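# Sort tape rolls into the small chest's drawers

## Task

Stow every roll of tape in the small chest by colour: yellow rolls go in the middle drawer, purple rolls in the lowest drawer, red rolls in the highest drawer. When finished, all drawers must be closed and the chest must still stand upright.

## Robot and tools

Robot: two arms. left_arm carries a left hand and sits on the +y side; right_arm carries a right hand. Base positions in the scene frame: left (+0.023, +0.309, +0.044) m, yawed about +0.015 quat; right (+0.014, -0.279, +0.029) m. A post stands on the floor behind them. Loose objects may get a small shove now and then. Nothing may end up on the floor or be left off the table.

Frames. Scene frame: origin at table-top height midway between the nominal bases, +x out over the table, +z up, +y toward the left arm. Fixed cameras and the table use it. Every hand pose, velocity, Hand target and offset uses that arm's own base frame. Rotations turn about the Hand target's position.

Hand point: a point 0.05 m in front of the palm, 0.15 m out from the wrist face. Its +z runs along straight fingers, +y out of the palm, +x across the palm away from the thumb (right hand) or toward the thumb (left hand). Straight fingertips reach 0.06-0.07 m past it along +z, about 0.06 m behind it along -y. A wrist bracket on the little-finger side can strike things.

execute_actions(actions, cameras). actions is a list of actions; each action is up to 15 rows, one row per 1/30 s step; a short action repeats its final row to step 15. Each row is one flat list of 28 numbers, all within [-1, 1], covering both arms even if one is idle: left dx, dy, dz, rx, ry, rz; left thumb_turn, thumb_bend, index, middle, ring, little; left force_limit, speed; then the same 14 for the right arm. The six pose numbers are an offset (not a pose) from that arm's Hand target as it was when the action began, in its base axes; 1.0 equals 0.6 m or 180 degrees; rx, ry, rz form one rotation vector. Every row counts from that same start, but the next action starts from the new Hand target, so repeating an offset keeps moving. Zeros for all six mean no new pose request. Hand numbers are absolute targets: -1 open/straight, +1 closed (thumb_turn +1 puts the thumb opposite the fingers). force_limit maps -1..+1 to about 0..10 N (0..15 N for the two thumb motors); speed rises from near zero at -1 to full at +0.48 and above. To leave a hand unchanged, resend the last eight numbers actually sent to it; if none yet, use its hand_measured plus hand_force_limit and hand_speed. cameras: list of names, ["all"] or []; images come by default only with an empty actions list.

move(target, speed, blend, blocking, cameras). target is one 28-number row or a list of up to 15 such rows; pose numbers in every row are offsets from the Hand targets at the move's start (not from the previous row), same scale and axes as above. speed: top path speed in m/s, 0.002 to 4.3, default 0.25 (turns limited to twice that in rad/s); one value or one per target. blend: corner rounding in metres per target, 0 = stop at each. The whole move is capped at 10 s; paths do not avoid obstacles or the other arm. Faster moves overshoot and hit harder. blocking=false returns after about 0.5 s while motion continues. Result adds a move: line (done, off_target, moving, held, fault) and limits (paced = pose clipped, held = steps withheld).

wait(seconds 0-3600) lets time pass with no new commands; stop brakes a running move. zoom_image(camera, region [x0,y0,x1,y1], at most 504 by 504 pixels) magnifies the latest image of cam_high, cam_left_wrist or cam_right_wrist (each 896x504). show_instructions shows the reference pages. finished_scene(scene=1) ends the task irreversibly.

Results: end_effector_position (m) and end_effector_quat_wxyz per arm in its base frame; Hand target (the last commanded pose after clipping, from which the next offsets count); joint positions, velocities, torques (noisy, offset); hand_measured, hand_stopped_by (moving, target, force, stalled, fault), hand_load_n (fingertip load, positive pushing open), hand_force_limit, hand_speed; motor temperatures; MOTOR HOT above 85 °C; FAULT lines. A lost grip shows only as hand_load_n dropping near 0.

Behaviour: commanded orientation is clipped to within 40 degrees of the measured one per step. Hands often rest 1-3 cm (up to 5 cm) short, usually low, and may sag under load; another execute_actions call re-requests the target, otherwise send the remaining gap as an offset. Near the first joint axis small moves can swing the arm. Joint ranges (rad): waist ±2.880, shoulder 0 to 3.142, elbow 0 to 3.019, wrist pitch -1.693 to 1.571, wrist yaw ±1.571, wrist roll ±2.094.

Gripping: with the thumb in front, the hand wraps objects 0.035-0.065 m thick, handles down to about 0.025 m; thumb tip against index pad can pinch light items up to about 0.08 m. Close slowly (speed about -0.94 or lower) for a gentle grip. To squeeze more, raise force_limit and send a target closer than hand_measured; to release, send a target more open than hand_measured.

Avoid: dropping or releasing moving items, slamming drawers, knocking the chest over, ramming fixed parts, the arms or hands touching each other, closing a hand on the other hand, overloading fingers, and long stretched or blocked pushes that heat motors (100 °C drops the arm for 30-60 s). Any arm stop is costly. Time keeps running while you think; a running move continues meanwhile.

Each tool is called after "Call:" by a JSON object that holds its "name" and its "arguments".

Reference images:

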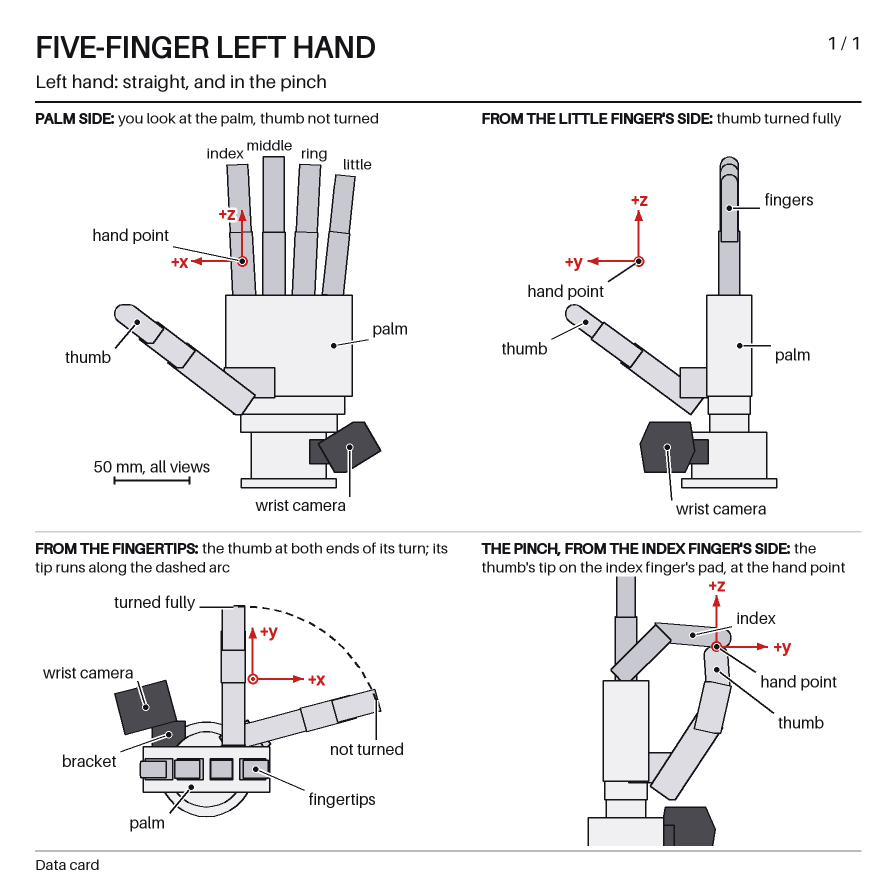

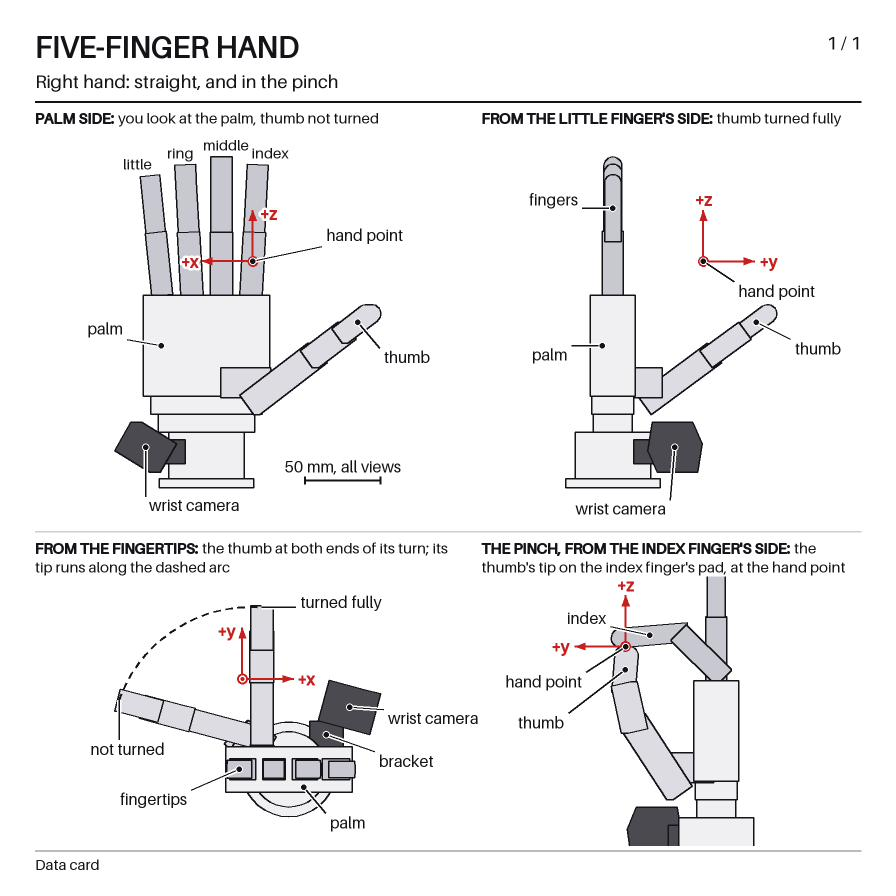

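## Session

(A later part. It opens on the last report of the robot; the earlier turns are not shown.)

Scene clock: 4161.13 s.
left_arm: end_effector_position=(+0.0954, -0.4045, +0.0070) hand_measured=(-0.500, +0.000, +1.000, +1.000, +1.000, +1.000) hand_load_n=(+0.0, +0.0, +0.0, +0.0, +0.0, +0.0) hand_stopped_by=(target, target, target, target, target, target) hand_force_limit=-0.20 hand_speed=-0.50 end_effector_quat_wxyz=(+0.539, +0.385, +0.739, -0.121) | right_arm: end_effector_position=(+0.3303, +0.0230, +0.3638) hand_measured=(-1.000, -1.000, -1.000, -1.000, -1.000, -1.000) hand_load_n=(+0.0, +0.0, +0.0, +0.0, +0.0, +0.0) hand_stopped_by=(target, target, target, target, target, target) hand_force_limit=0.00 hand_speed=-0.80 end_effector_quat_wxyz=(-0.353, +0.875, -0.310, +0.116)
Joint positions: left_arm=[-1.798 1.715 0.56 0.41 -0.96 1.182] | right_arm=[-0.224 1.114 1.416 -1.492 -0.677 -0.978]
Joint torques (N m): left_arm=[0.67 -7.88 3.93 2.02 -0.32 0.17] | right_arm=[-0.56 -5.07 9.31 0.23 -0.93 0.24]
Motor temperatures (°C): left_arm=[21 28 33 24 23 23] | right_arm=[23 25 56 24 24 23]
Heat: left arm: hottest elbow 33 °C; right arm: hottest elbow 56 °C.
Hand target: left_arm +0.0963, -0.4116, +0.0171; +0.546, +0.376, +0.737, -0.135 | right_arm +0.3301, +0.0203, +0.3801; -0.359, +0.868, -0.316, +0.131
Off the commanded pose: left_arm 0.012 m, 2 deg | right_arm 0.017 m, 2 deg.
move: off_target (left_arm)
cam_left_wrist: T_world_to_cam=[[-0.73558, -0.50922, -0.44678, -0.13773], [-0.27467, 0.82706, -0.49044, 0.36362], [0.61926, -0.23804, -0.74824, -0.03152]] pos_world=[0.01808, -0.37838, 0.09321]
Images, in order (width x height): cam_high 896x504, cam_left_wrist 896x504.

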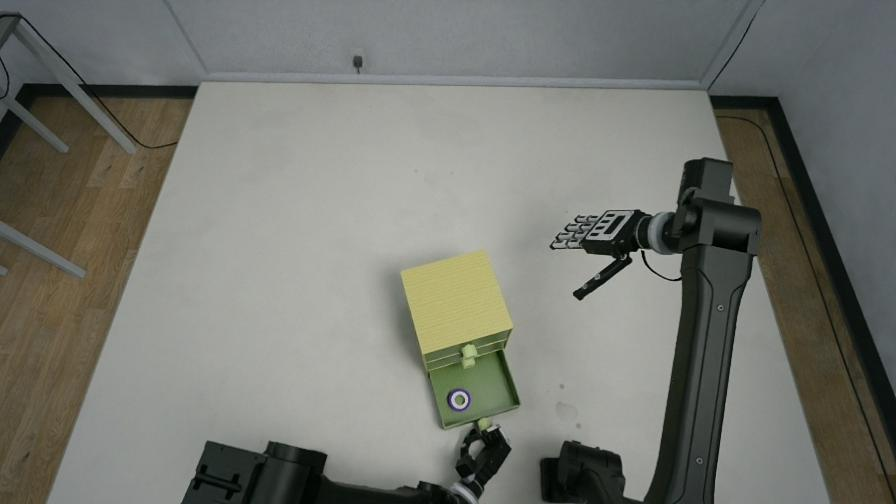

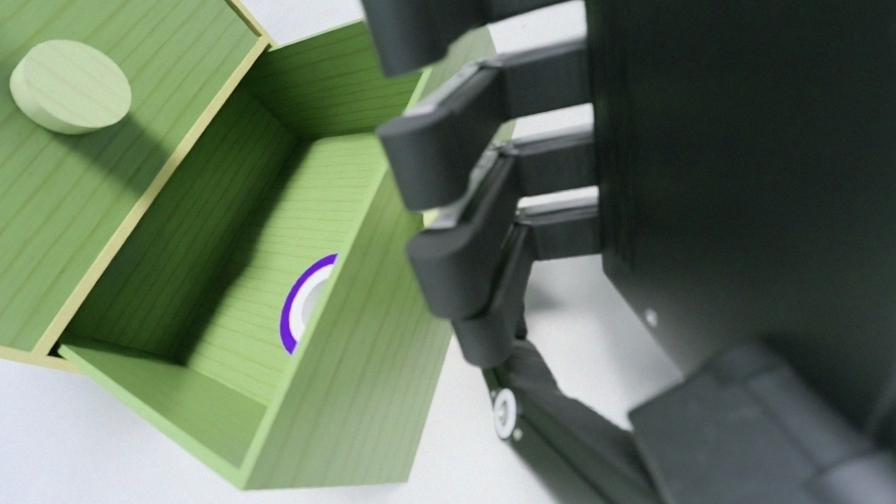

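Call:
{"name": "move", "arguments": {"target": [[0.0963,0.0271,0.0,0,0,0,-0.5,0,1,1,1,1,-0.2,-0.5,0,0,0,0,0,0,-1,-1,-1,-1,-1,-1,0,-0.8]], "speed": 0.05, "cameras": ["cam_left_wrist","cam_high"]}}

Scene clock: 4168.43 s.
left_arm: end_effector_position=(+0.1463, -0.3913, +0.0065) hand_measured=(-0.500, +0.000, +1.000, +1.000, +1.000, +1.000) hand_load_n=(+0.0, +0.0, +0.0, +0.0, +0.0, +0.5) hand_stopped_by=(target, target, target, target, target, target) hand_force_limit=-0.20 hand_speed=-0.50 end_effector_quat_wxyz=(+0.535, +0.390, +0.738, -0.127) | right_arm: end_effector_position=(+0.3303, +0.0230, +0.3638) hand_measured=(-1.000, -1.000, -1.000, -1.000, -1.000, -1.000) hand_load_n=(-0.5, +0.0, +0.0, +0.0, +0.0, +0.0) hand_stopped_by=(target, target, target, target, target, target) hand_force_limit=0.00 hand_speed=-0.80 end_effector_quat_wxyz=(-0.353, +0.875, -0.310, +0.116)
Joint positions: left_arm=[-1.652 1.692 0.477 0.591 -0.83 1.334] | right_arm=[-0.224 1.114 1.416 -1.492 -0.677 -0.978]
Joint torques (N m): left_arm=[0.97 -7.18 3.6 2.24 -0.26 0.17] | right_arm=[-0.5 -5.95 9.22 0.16 -0.96 0.24]
Motor temperatures (°C): left_arm=[21 28 33 24 23 23] | right_arm=[23 25 57 24 24 23]
Heat: left arm: hottest elbow 33 °C; right arm: hottest elbow 57 °C.
Hand target: left_arm +0.1541, -0.3954, +0.0171; +0.546, +0.376, +0.737, -0.135 | right_arm +0.3301, +0.0203, +0.3801; -0.359, +0.868, -0.316, +0.131
Off the commanded pose: left_arm 0.014 m, 2 deg | right_arm 0.017 m, 2 deg.
move: off_target (left_arm)
cam_left_wrist: T_world_to_cam=[[-0.74718, -0.49848, -0.43959, -0.088], [-0.26656, 0.83065, -0.48885, 0.36662], [0.60882, -0.24808, -0.75352, -0.06265]] pos_world=[0.07012, -0.36394, 0.09333]
Images, in order (width x height): cam_high 896x504, cam_left_wrist 896x504.

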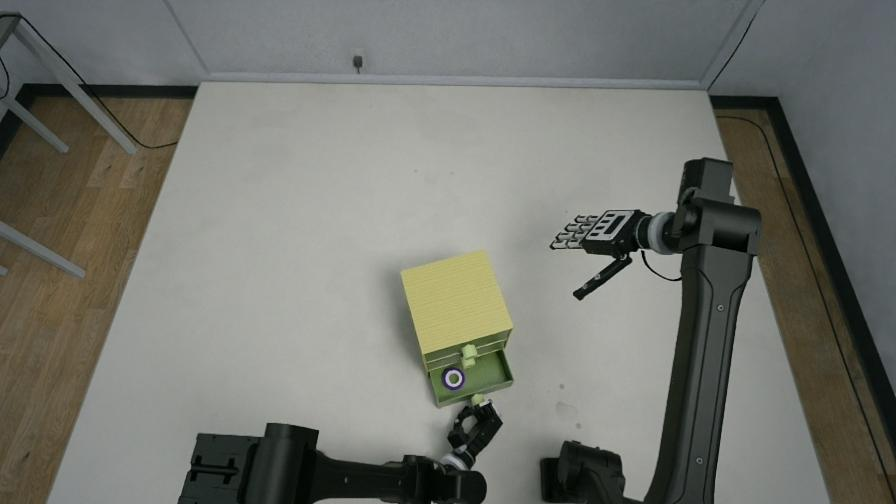

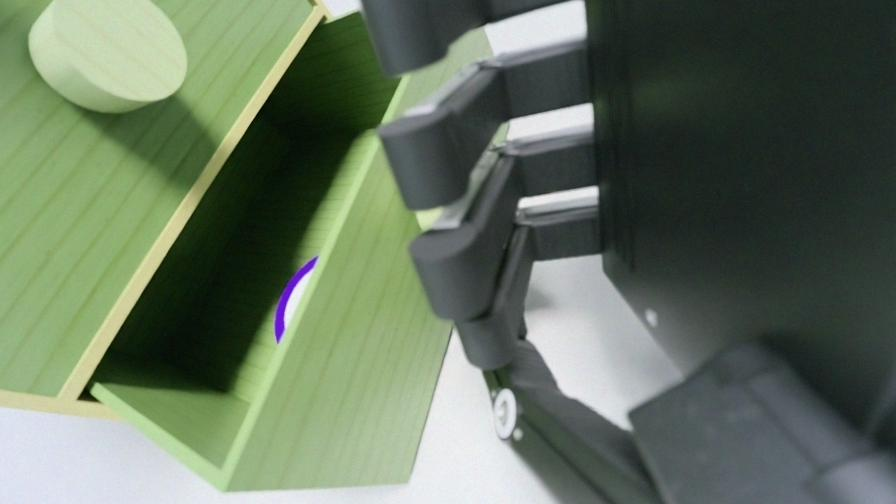

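Call:
{"name": "move", "arguments": {"target": [[0.0881,0.0248,0.0,0,0,0,-0.5,0,1,1,1,1,-0.2,-0.5,0,0,0,0,0,0,-1,-1,-1,-1,-1,-1,0,-0.8]], "speed": 0.05, "cameras": ["cam_left_wrist","cam_high"]}}

Scene clock: 4174.73 s.
left_arm: end_effector_position=(+0.1982, -0.3772, +0.0049) hand_measured=(-0.500, +0.000, +1.000, +1.000, +1.000, +1.000) hand_load_n=(+0.5, +0.0, +0.0, +0.0, +0.0, +0.0) hand_stopped_by=(target, target, target, target, target, target) hand_force_limit=-0.20 hand_speed=-0.50 end_effector_quat_wxyz=(+0.532, +0.389, +0.741, -0.128) | right_arm: end_effector_position=(+0.3303, +0.0230, +0.3638) hand_measured=(-1.000, -1.000, -1.000, -1.000, -1.000, -1.000) hand_load_n=(+0.0, +0.0, +0.0, +0.0, +0.0, +0.0) hand_stopped_by=(target, target, target, target, target, target) hand_force_limit=0.00 hand_speed=-0.80 end_effector_quat_wxyz=(-0.353, +0.875, -0.310, +0.116)
Joint positions: left_arm=[-1.488 1.688 0.43 0.712 -0.689 1.449] | right_arm=[-0.224 1.114 1.416 -1.492 -0.677 -0.978]
Joint torques (N m): left_arm=[0.97 -6.83 3.45 2.43 -0.18 0.17] | right_arm=[-1.14 -5.13 9.28 0.43 -0.94 0.21]
Motor temperatures (°C): left_arm=[21 28 32 24 22 23] | right_arm=[23 25 57 24 24 23]
Heat: left arm: hottest elbow 32 °C; right arm: hottest elbow 57 °C.
Hand target: left_arm +0.2069, -0.3805, +0.0171; +0.546, +0.376, +0.737, -0.135 | right_arm +0.3301, +0.0203, +0.3801; -0.359, +0.868, -0.316, +0.131
Off the commanded pose: left_arm 0.015 m, 2 deg | right_arm 0.017 m, 2 deg.
move: off_target (left_arm)
cam_left_wrist: T_world_to_cam=[[-0.75048, -0.49842, -0.434, -0.04224], [-0.27111, 0.83107, -0.48562, 0.36908], [0.60273, -0.24679, -0.75882, -0.09021]] pos_world=[0.12273, -0.35004, 0.09245]
Images, in order (width x height): cam_high 896x504, cam_left_wrist 896x504.

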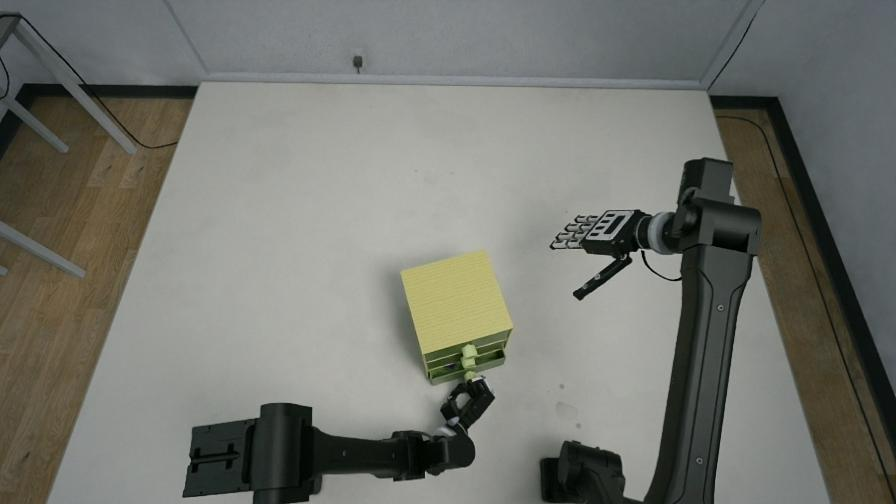

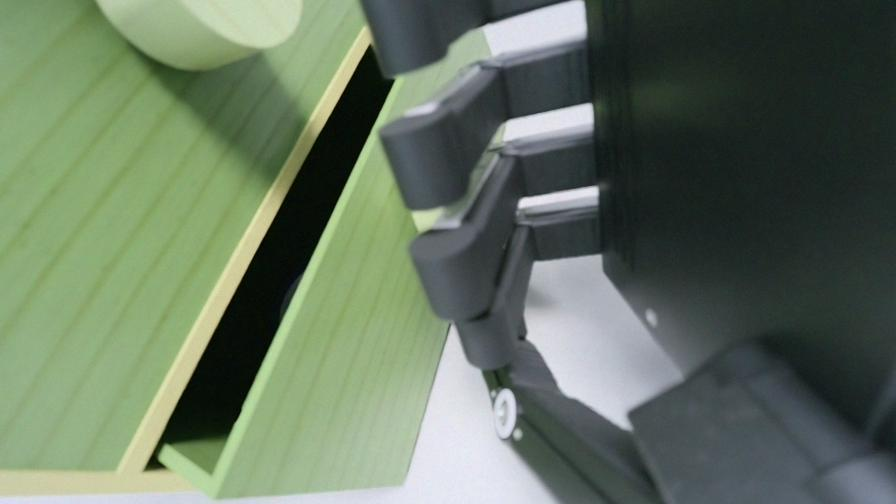

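Call:
{"name": "move", "arguments": {"target": [[-0.04,-0.011,0.0,0,0,0,-0.5,0,1,1,1,1,-0.2,-0.5,0,0,0,0,0,0,-1,-1,-1,-1,-1,-1,0,-0.8],[-0.04,-0.011,0.0,0,0,0,-0.5,0,1,1,1,-1,-0.2,-0.3,0,0,0,0,0,0,-1,-1,-1,-1,-1,-1,0,-0.8]], "speed": 0.06, "cameras": ["cam_left_wrist"]}}

Scene clock: 4206.10 s.
left_arm: end_effector_position=(+0.1833, -0.3769, +0.0074) hand_measured=(-0.500, +0.000, +1.000, +1.000, +1.000, -1.000) hand_load_n=(+0.0, +0.0, +0.0, +0.0, +0.0, +0.0) hand_stopped_by=(target, target, target, target, target, target) hand_force_limit=-0.20 hand_speed=-0.30 end_effector_quat_wxyz=(+0.539, +0.387, +0.737, -0.125) | right_arm: end_effector_position=(+0.3303, +0.0230, +0.3638) hand_measured=(-1.000, -1.000, -1.000, -1.000, -1.000, -1.000) hand_load_n=(+0.0, +0.0, +0.0, +0.0, +0.0, +0.0) hand_stopped_by=(target, target, target, target, target, target) hand_force_limit=0.00 hand_speed=-0.80 end_effector_quat_wxyz=(-0.353, +0.875, -0.310, +0.116)
Joint positions: left_arm=[-1.541 1.688 0.43 0.701 -0.749 1.426] | right_arm=[-0.224 1.114 1.416 -1.492 -0.677 -0.978]
Joint torques (N m): left_arm=[-1.14 -6.77 4.7 0.88 -0.45 -0.09] | right_arm=[-0.79 -5.01 9.21 0.34 -0.92 0.26]
Motor temperatures (°C): left_arm=[21 28 31 25 22 23] | right_arm=[23 25 57 24 24 23]
Heat: left arm: hottest elbow 31 °C; right arm: hottest elbow 57 °C.
Hand target: left_arm +0.1829, -0.3871, +0.0171; +0.546, +0.376, +0.737, -0.135 | right_arm +0.3301, +0.0203, +0.3801; -0.359, +0.868, -0.316, +0.131
Off the commanded pose: left_arm 0.014 m, 2 deg | right_arm 0.017 m, 2 deg.
move: off_target (left_arm); target 2's new numbers were sent with left_arm's hand 0.014 m and 2 deg from that target
cam_left_wrist: T_world_to_cam=[[-0.73996, -0.50463, -0.44475, -0.05638], [-0.2681, 0.82766, -0.49304, 0.36414], [0.61691, -0.24559, -0.74773, -0.08152]] pos_world=[0.10619, -0.34985, 0.09351]

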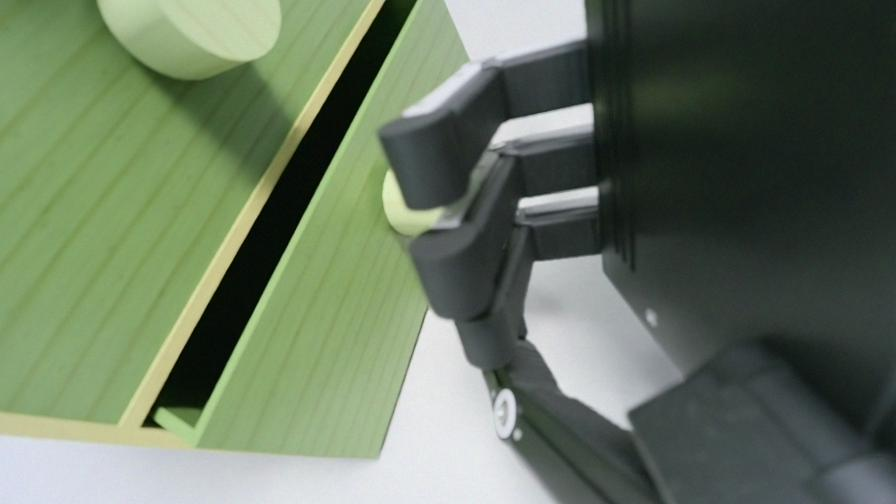

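Call:
{"name": "move", "arguments": {"target": [[0.0592,0.0165,0.0,0,0,0,-0.5,0,1,1,1,-1,-0.2,-0.3,0,0,0,0,0,0,-1,-1,-1,-1,-1,-1,0,-0.8]], "speed": 0.04, "cameras": ["cam_left_wrist","cam_high"]}}

Scene clock: 4217.50 s.
left_arm: end_effector_position=(+0.2093, -0.3748, +0.0050) hand_measured=(-0.500, +0.000, +1.000, +1.000, +1.000, -1.000) hand_load_n=(+0.0, +0.0, +0.0, +0.0, +0.0, +0.0) hand_stopped_by=(target, target, target, target, target, target) hand_force_limit=-0.20 hand_speed=-0.30 end_effector_quat_wxyz=(+0.532, +0.390, +0.741, -0.130) | right_arm: end_effector_position=(+0.3303, +0.0230, +0.3638) hand_measured=(-1.000, -1.000, -1.000, -1.000, -1.000, -1.000) hand_load_n=(-0.5, +0.0, +0.0, +0.0, +0.0, +0.0) hand_stopped_by=(target, target, target, target, target, target) hand_force_limit=0.00 hand_speed=-0.80 end_effector_quat_wxyz=(-0.353, +0.875, -0.310, +0.116)
Joint positions: left_arm=[-1.451 1.688 0.424 0.733 -0.655 1.472] | right_arm=[-0.224 1.114 1.416 -1.492 -0.677 -0.978]
Joint torques (N m): left_arm=[1.03 -6.77 3.41 2.47 -0.17 0.16] | right_arm=[-1.38 -4.48 9.25 0.23 -0.95 0.22]
Motor temperatures (°C): left_arm=[21 28 31 24 22 23] | right_arm=[23 25 57 24 24 23]
Heat: left arm: hottest elbow 31 °C; right arm: hottest elbow 57 °C.
Hand target: left_arm +0.2184, -0.3772, +0.0171; +0.546, +0.376, +0.737, -0.135 | right_arm +0.3301, +0.0203, +0.3801; -0.359, +0.868, -0.316, +0.131
Off the commanded pose: left_arm 0.015 m, 2 deg | right_arm 0.017 m, 2 deg.
move: off_target (left_arm)
cam_left_wrist: T_world_to_cam=[[-0.75198, -0.49784, -0.43206, -0.03214], [-0.27076, 0.83088, -0.48614, 0.36988], [0.60101, -0.24858, -0.7596, -0.09659]] pos_world=[0.13404, -0.34734, 0.09256]
Images, in order (width x height): cam_high 896x504, cam_left_wrist 896x504.

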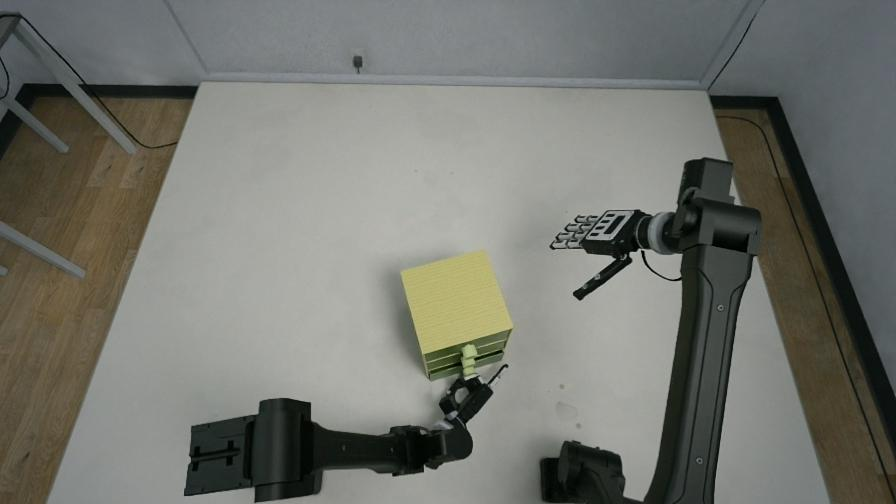

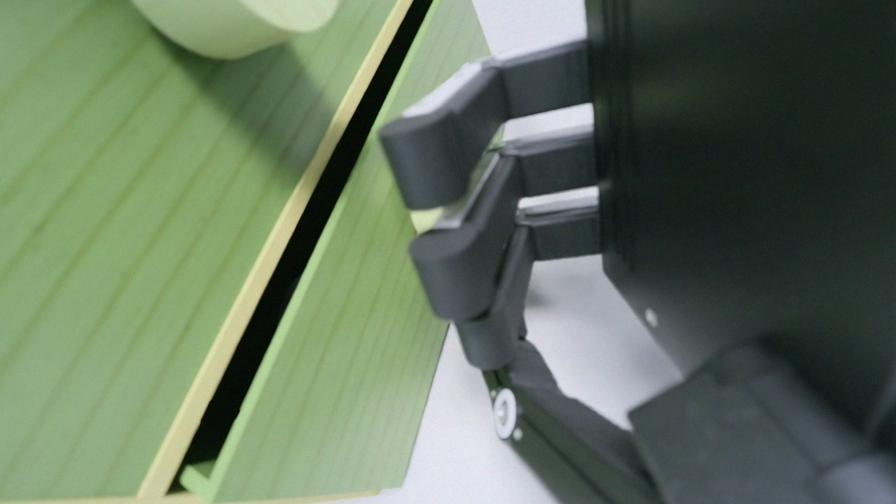

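Call:
{"name": "move", "arguments": {"target": [[0.0136,0.0038,0.0,0,0,0,-0.5,0,1,1,1,-1,-0.2,-0.3,0,0,0,0,0,0,-1,-1,-1,-1,-1,-1,0,-0.8]], "speed": 0.04, "cameras": ["cam_left_wrist"]}}

Call:
{"name": "move", "arguments": {"target": [[0.0096,0.0027,0.0,0,0,0,-0.5,0,1,1,1,-1,-0.2,-0.3,0,0,0,0,0,0,-1,-1,-1,-1,-1,-1,0,-0.8]], "speed": 0.04, "cameras": ["cam_left_wrist","cam_high"]}}

Scene clock: 4225.80 s.
left_arm: end_effector_position=(+0.2172, -0.3731, +0.0053) hand_measured=(-0.500, +0.000, +1.000, +1.000, +1.000, -1.000) hand_load_n=(+0.0, +0.0, +0.0, -0.5, +0.0, +0.0) hand_stopped_by=(target, target, target, target, target, target) hand_force_limit=-0.20 hand_speed=-0.30 end_effector_quat_wxyz=(+0.532, +0.389, +0.741, -0.130) | right_arm: end_effector_position=(+0.3303, +0.0230, +0.3638) hand_measured=(-1.000, -1.000, -1.000, -1.000, -1.000, -1.000) hand_load_n=(-0.5, +0.0, +0.0, -0.5, +0.0, +0.0) hand_stopped_by=(target, target, target, target, target, target) hand_force_limit=0.00 hand_speed=-0.80 end_effector_quat_wxyz=(-0.353, +0.875, -0.310, +0.116)
Joint positions: left_arm=[-1.425 1.688 0.421 0.747 -0.632 1.488] | right_arm=[-0.224 1.114 1.416 -1.492 -0.677 -0.978]
Joint torques (N m): left_arm=[1.08 -6.77 3.4 2.47 -0.16 0.17] | right_arm=[-0.73 -5.66 9.44 0.25 -0.92 0.18]
Motor temperatures (°C): left_arm=[21 28 31 25 22 23] | right_arm=[23 25 57 24 24 23]
Heat: left arm: hottest elbow 31 °C; right arm: hottest elbow 57 °C.
Hand target: left_arm +0.2266, -0.3749, +0.0171; +0.546, +0.376, +0.737, -0.135 | right_arm +0.3301, +0.0203, +0.3801; -0.359, +0.868, -0.316, +0.131
Off the commanded pose: left_arm 0.015 m, 2 deg | right_arm 0.017 m, 2 deg.
move: off_target (left_arm)
cam_left_wrist: T_world_to_cam=[[-0.75223, -0.49859, -0.43076, -0.02539], [-0.27114, 0.83008, -0.48729, 0.37063], [0.60052, -0.24977, -0.7596, -0.10099]] pos_world=[0.14204, -0.34554, 0.09296]

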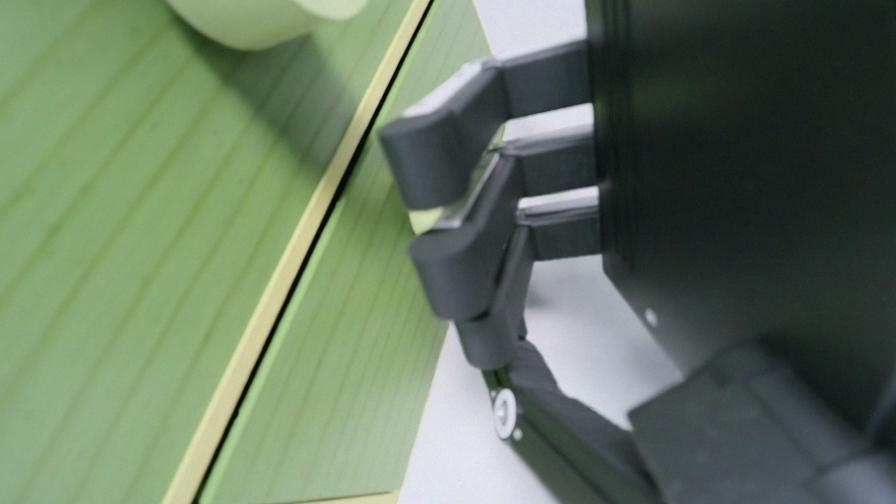

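Scene clock: 4226.60 s.
left_arm: end_effector_position=(+0.2205, -0.3728, +0.0046) hand_measured=(-0.500, +0.000, +1.000, +1.000, +1.000, -1.000) hand_load_n=(+0.0, +0.0, +0.0, +0.0, +0.0, +0.0) hand_stopped_by=(target, target, target, target, target, target) hand_force_limit=-0.20 hand_speed=-0.30 end_effector_quat_wxyz=(+0.530, +0.392, +0.741, -0.133) | right_arm: end_effector_position=(+0.3303, +0.0230, +0.3638) hand_measured=(-1.000, -1.000, -1.000, -1.000, -1.000, -1.000) hand_load_n=(+0.0, +0.0, +0.0, +0.0, +0.0, +0.0) hand_stopped_by=(target, target, target, target, target, target) hand_force_limit=0.00 hand_speed=-0.80 end_effector_quat_wxyz=(-0.353, +0.875, -0.310, +0.116)
Joint positions: left_arm=[-1.411 1.688 0.418 0.755 -0.612 1.497] | right_arm=[-0.224 1.114 1.416 -1.492 -0.677 -0.978]
Joint torques (N m): left_arm=[1.49 -6.65 3.4 2.51 -0.28 0.18] | right_arm=[-1.26 -5.25 9.09 0.43 -0.95 0.22]
Motor temperatures (°C): left_arm=[21 28 31 25 22 23] | right_arm=[23 25 57 24 24 23]
Heat: left arm: hottest elbow 31 °C; right arm: hottest elbow 57 °C.
Hand target: left_arm +0.2324, -0.3733, +0.0171; +0.546, +0.376, +0.737, -0.135 | right_arm +0.3301, +0.0203, +0.3801; -0.359, +0.868, -0.316, +0.131
Off the commanded pose: left_arm 0.017 m, 3 deg | right_arm 0.017 m, 2 deg.
move: off_target (left_arm)
cam_left_wrist: T_world_to_cam=[[-0.75736, -0.49297, -0.42823, -0.01983], [-0.26678, 0.83216, -0.48615, 0.37077], [0.59601, -0.25395, -0.76176, -0.10396]] pos_world=[0.14586, -0.34472, 0.09257]
Images, in order (width x height): cam_high 896x504, cam_left_wrist 896x504.

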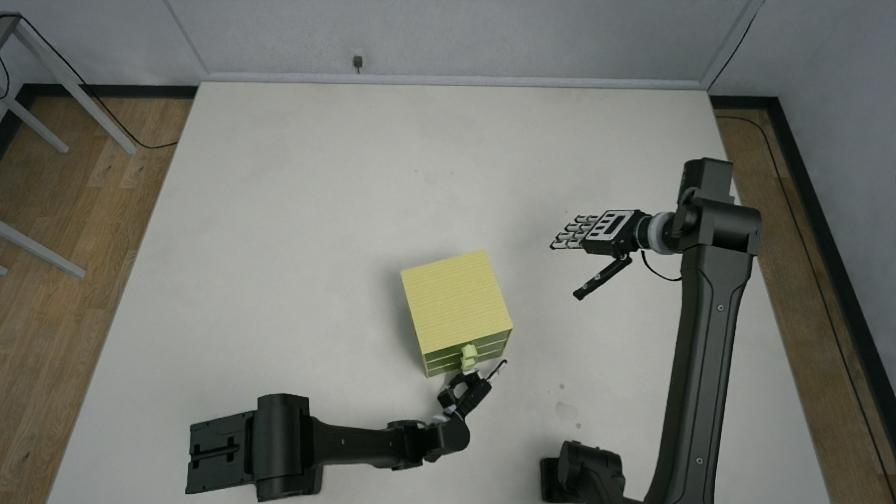

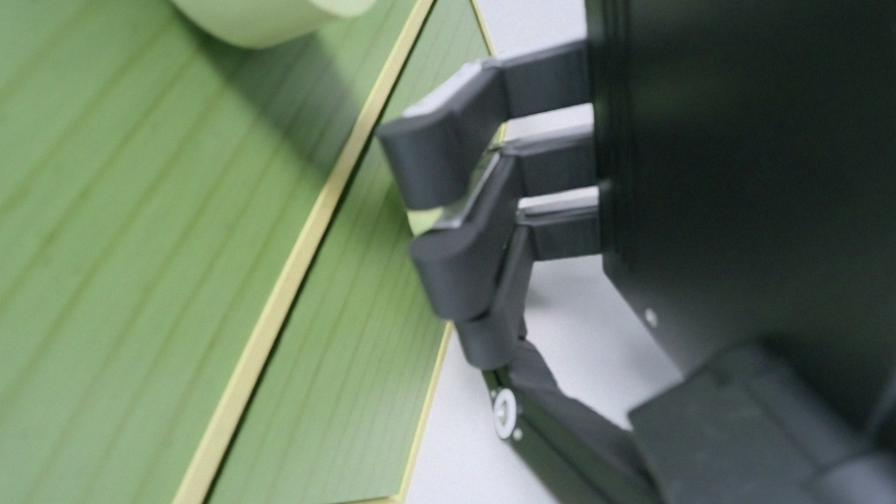

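Call:
{"name": "move", "arguments": {"target": [[0.005,0.0014,0.0,0,0,0,-0.5,0,1,1,1,-1,-0.2,-0.3,0,0,0,0,0,0,-1,-1,-1,-1,-1,-1,0,-0.8]], "speed": 0.03, "cameras": ["cam_left_wrist"]}}

Call:
{"name": "move", "arguments": {"target": [[-0.16,-0.06,0.0,0,0,0,-0.5,0,1,1,1,-1,-0.2,-0.3,0,0,0,0,0,0,-1,-1,-1,-1,-1,-1,0,-0.8]], "speed": 0.1, "cameras": ["cam_left_wrist","cam_high"]}}

Call:
{"name": "zoom_image", "arguments": {"camera": "cam_left_wrist", "region": [0, 0, 504, 500]}}

Call:
{"name": "zoom_image", "arguments": {"camera": "cam_high", "region": [380, 230, 560, 400]}}

Scene clock: 4238.53 s.
left_arm: end_effector_position=(+0.2208, -0.3744, +0.0048) hand_measured=(-0.500, +0.000, +1.000, +1.000, +1.000, -1.000) hand_load_n=(+0.5, +0.0, +0.0, -0.5, -0.5, +0.0) hand_stopped_by=(target, target, target, target, target, target) hand_force_limit=-0.20 hand_speed=-0.30 end_effector_quat_wxyz=(+0.529, +0.394, +0.739, -0.136) | right_arm: end_effector_position=(+0.3303, +0.0230, +0.3638) hand_measured=(-1.000, -1.000, -1.000, -1.000, -1.000, -1.000) hand_load_n=(-0.5, +0.0, +0.0, +0.0, +0.0, +0.0) hand_stopped_by=(target, target, target, target, target, target) hand_force_limit=0.00 hand_speed=-0.80 end_effector_quat_wxyz=(-0.353, +0.875, -0.310, +0.116)
Joint positions: left_arm=[-1.408 1.688 0.418 0.759 -0.601 1.501] | right_arm=[-0.224 1.114 1.416 -1.492 -0.677 -0.978]
Joint torques (N m): left_arm=[2.02 -6.65 3.33 2.52 -0.34 0.19] | right_arm=[-0.67 -5.3 9.13 0.51 -0.92 0.2]
Motor temperatures (°C): left_arm=[21 28 31 25 22 23] | right_arm=[23 25 57 24 24 23]
Heat: left arm: hottest elbow 31 °C; right arm: hottest elbow 57 °C.
Hand target: left_arm +0.2354, -0.3725, +0.0171; +0.546, +0.376, +0.737, -0.135 | right_arm +0.3301, +0.0203, +0.3801; -0.359, +0.868, -0.316, +0.131
Off the commanded pose: left_arm 0.019 m, 3 deg | right_arm 0.017 m, 2 deg.
move: off_target (left_arm)
cam_left_wrist: T_world_to_cam=[[-0.76201, -0.48777, -0.42593, -0.0174], [-0.26078, 0.8332, -0.48762, 0.3713], [0.59273, -0.2605, -0.76211, -0.10612]] pos_world=[0.14647, -0.34549, 0.09277]

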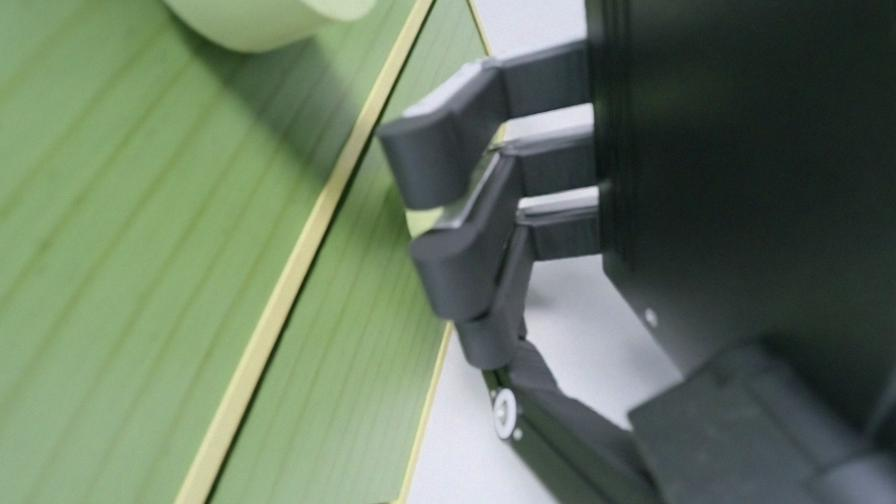

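Scene clock: 4240.50 s.
left_arm: end_effector_position=(+0.1408, -0.3983, +0.0133) hand_measured=(-0.500, +0.000, +1.000, +1.000, +1.000, -1.000) hand_load_n=(+0.0, +0.0, +0.0, +0.0, +0.0, +0.0) hand_stopped_by=(target, target, target, target, target, target) hand_force_limit=-0.20 hand_speed=-0.30 end_effector_quat_wxyz=(+0.543, +0.384, +0.736, -0.130) | right_arm: end_effector_position=(+0.3303, +0.0230, +0.3638) hand_measured=(-1.000, -1.000, -1.000, -1.000, -1.000, -1.000) hand_load_n=(-0.5, +0.0, +0.0, +0.0, +0.0, +0.0) hand_stopped_by=(target, target, target, target, target, target) hand_force_limit=0.00 hand_speed=-0.80 end_effector_quat_wxyz=(-0.353, +0.875, -0.310, +0.116)
Joint positions: left_arm=[-1.67 1.689 0.496 0.58 -0.856 1.328] | right_arm=[-0.224 1.114 1.416 -1.492 -0.677 -0.978]
Joint torques (N m): left_arm=[-0.91 -5.71 5.53 0.79 -0.53 -0.09] | right_arm=[-1.44 -5.71 9.26 0.44 -0.94 0.23]
Motor temperatures (°C): left_arm=[21 28 31 25 22 23] | right_arm=[23 25 57 24 24 23]
Heat: left arm: hottest elbow 31 °C; right arm: hottest elbow 57 °C.
Hand target: left_arm +0.1394, -0.4085, +0.0171; +0.546, +0.376, +0.737, -0.135 | right_arm +0.3301, +0.0203, +0.3801; -0.359, +0.868, -0.316, +0.131
Off the commanded pose: left_arm 0.011 m, 1 deg | right_arm 0.017 m, 2 deg.
move: off_target (left_arm)
cam_left_wrist: T_world_to_cam=[[-0.74001, -0.50952, -0.43906, -0.09801], [-0.26576, 0.82117, -0.50503, 0.37061], [0.61786, -0.25705, -0.74308, -0.06091]] pos_world=[0.06359, -0.36993, 0.09888]
Images, in order (width x height): cam_high 896x504, cam_left_wrist 896x504.

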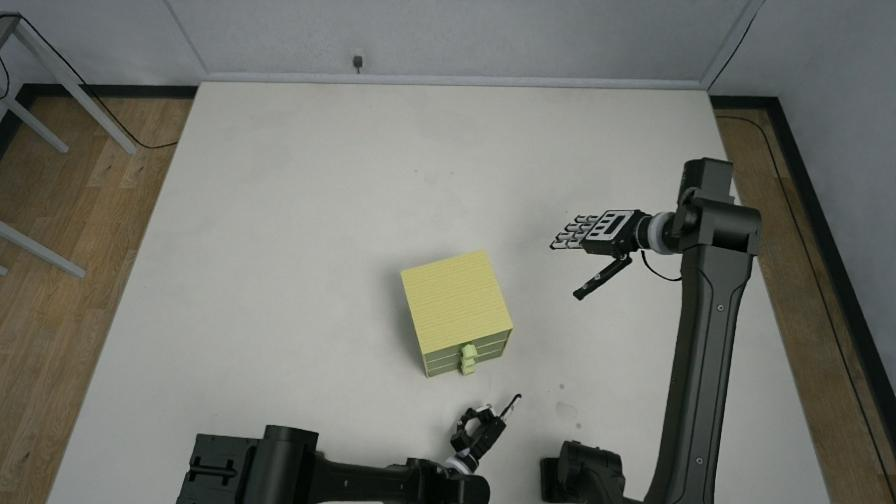

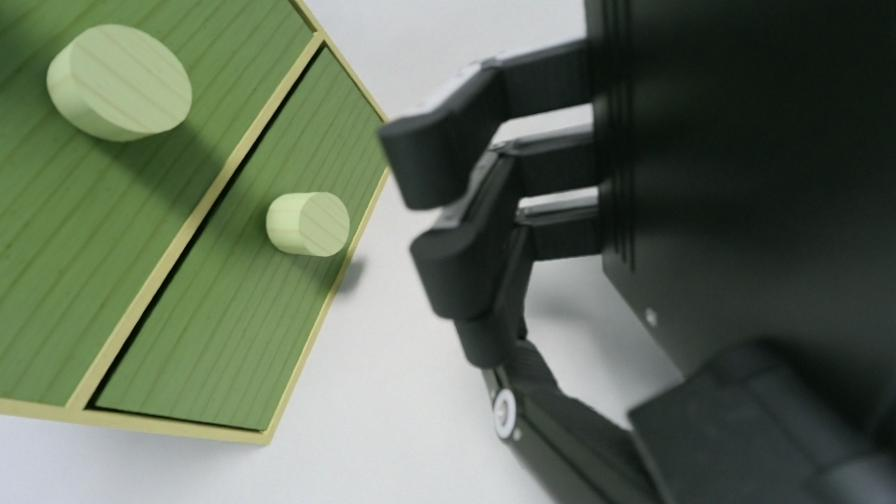

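Scaled by 1.000.

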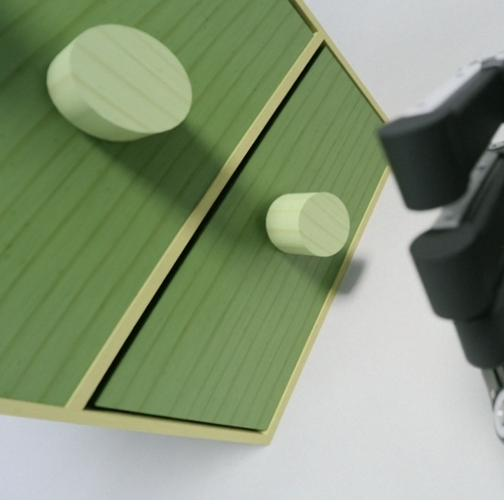

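Scaled by 2.800 from the camera's image (finer frame: 1280x720).

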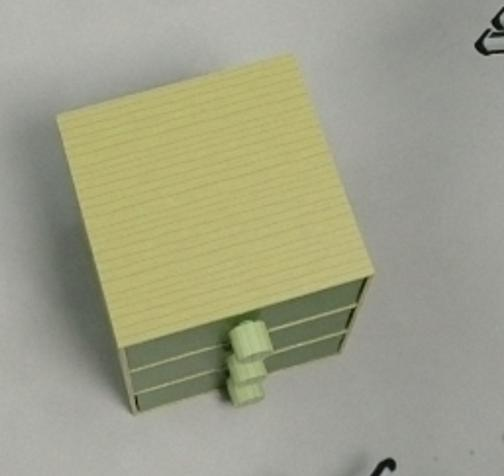

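Call:
{"name": "move", "arguments": {"target": [[-0.03,-0.02,0.25,0,0,0,-0.5,0,1,1,1,-1,-0.2,-0.3,0,0,0,0,0,0,-1,-1,-1,-1,-1,-1,0,-0.8],[-0.08,-0.03,0.4,0,0,0,-0.5,0,1,1,1,-1,-0.2,-0.3,0,0,0,0,0,0,-1,-1,-1,-1,-1,-1,0,-0.8]], "speed": 0.14, "blend": [0.02,0], "cameras": ["cam_left_wrist","cam_high"]}}

Call:
{"name": "zoom_image", "arguments": {"camera": "cam_left_wrist", "region": [100, 100, 500, 480]}}

Scene clock: 4251.50 s.
left_arm: end_effector_position=(+0.0952, -0.4174, +0.2359) hand_measured=(-0.500, +0.000, +1.000, +1.000, +1.000, -1.000) hand_load_n=(+0.0, +0.0, +0.0, +0.0, +0.0, +0.0) hand_stopped_by=(target, target, target, target, target, target) hand_force_limit=-0.20 hand_speed=-0.30 end_effector_quat_wxyz=(+0.540, +0.391, +0.736, -0.117) | right_arm: end_effector_position=(+0.3303, +0.0230, +0.3638) hand_measured=(-1.000, -1.000, -1.000, -1.000, -1.000, -1.000) hand_load_n=(-0.5, +0.0, +0.0, +0.0, +0.0, +0.0) hand_stopped_by=(target, target, target, target, target, target) hand_force_limit=0.00 hand_speed=-0.80 end_effector_quat_wxyz=(-0.353, +0.875, -0.310, +0.116)
Joint positions: left_arm=[-1.791 1.214 0.852 -0.379 -0.956 1.205] | right_arm=[-0.224 1.114 1.416 -1.492 -0.677 -0.978]
Joint torques (N m): left_arm=[-1.32 -5.13 10.74 0.62 -0.63 -0.09] | right_arm=[-0.44 -5.07 9.29 0.01 -0.92 0.2]
Motor temperatures (°C): left_arm=[21 28 31 24 22 23] | right_arm=[23 25 57 24 24 23]
Heat: left arm: hottest elbow 31 °C; right arm: hottest elbow 57 °C.
Hand target: left_arm +0.0914, -0.4265, +0.2571; +0.546, +0.376, +0.737, -0.135 | right_arm +0.3301, +0.0203, +0.3801; -0.359, +0.868, -0.316, +0.131
Off the commanded pose: left_arm 0.023 m, 3 deg | right_arm 0.017 m, 2 deg.
move: off_target (left_arm)
cam_left_wrist: T_world_to_cam=[[-0.73439, -0.49905, -0.46002, -0.03496], [-0.26489, 0.83477, -0.4827, 0.48697], [0.6249, -0.23264, -0.74524, 0.13785]] pos_world=[0.01718, -0.39188, 0.32171]
Images, in order (width x height): cam_high 896x504, cam_left_wrist 896x504.

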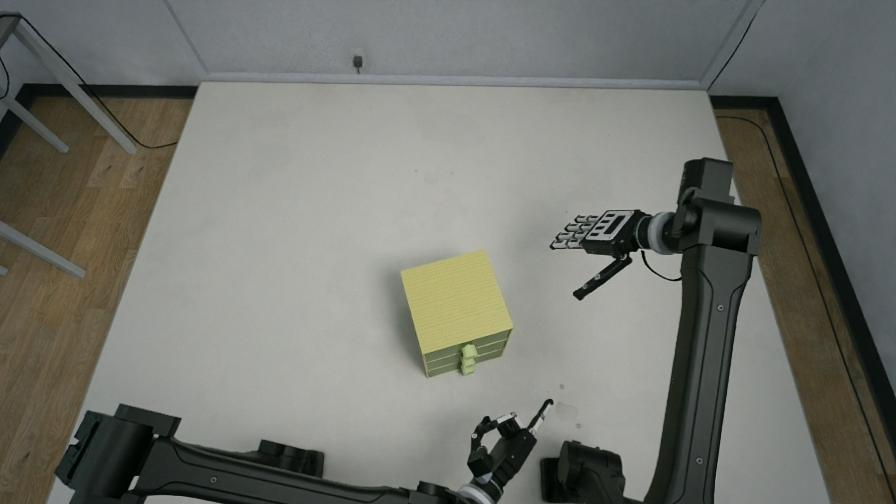

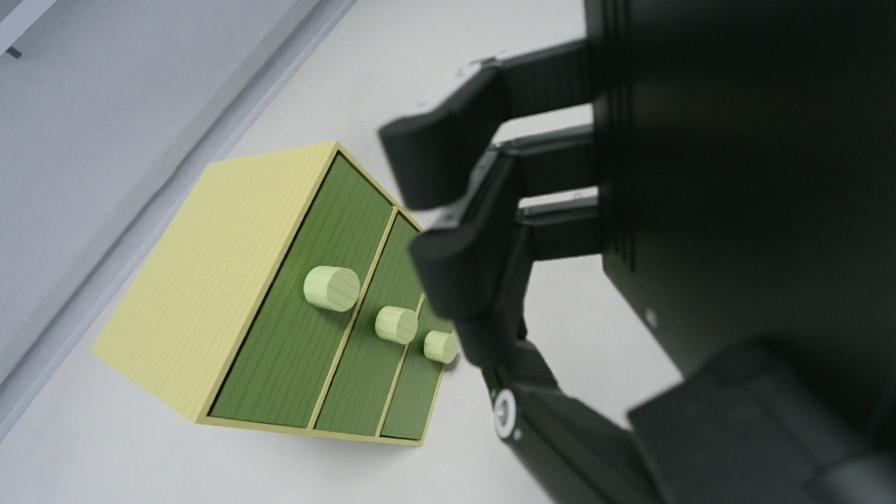

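Scaled by 1.260 from the camera's image (finer frame: 1280x720).

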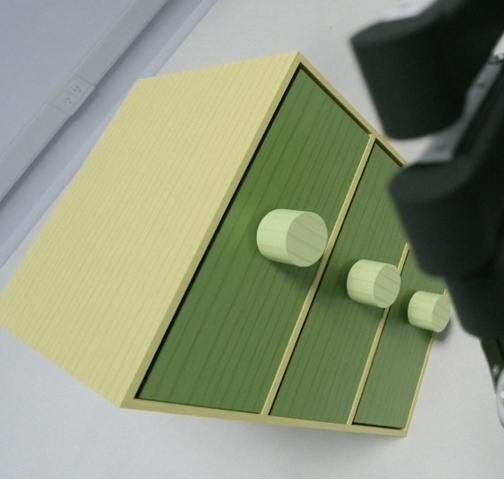

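Call:
{"name": "finished_scene", "arguments": {}}

The scene is finished: the task was done.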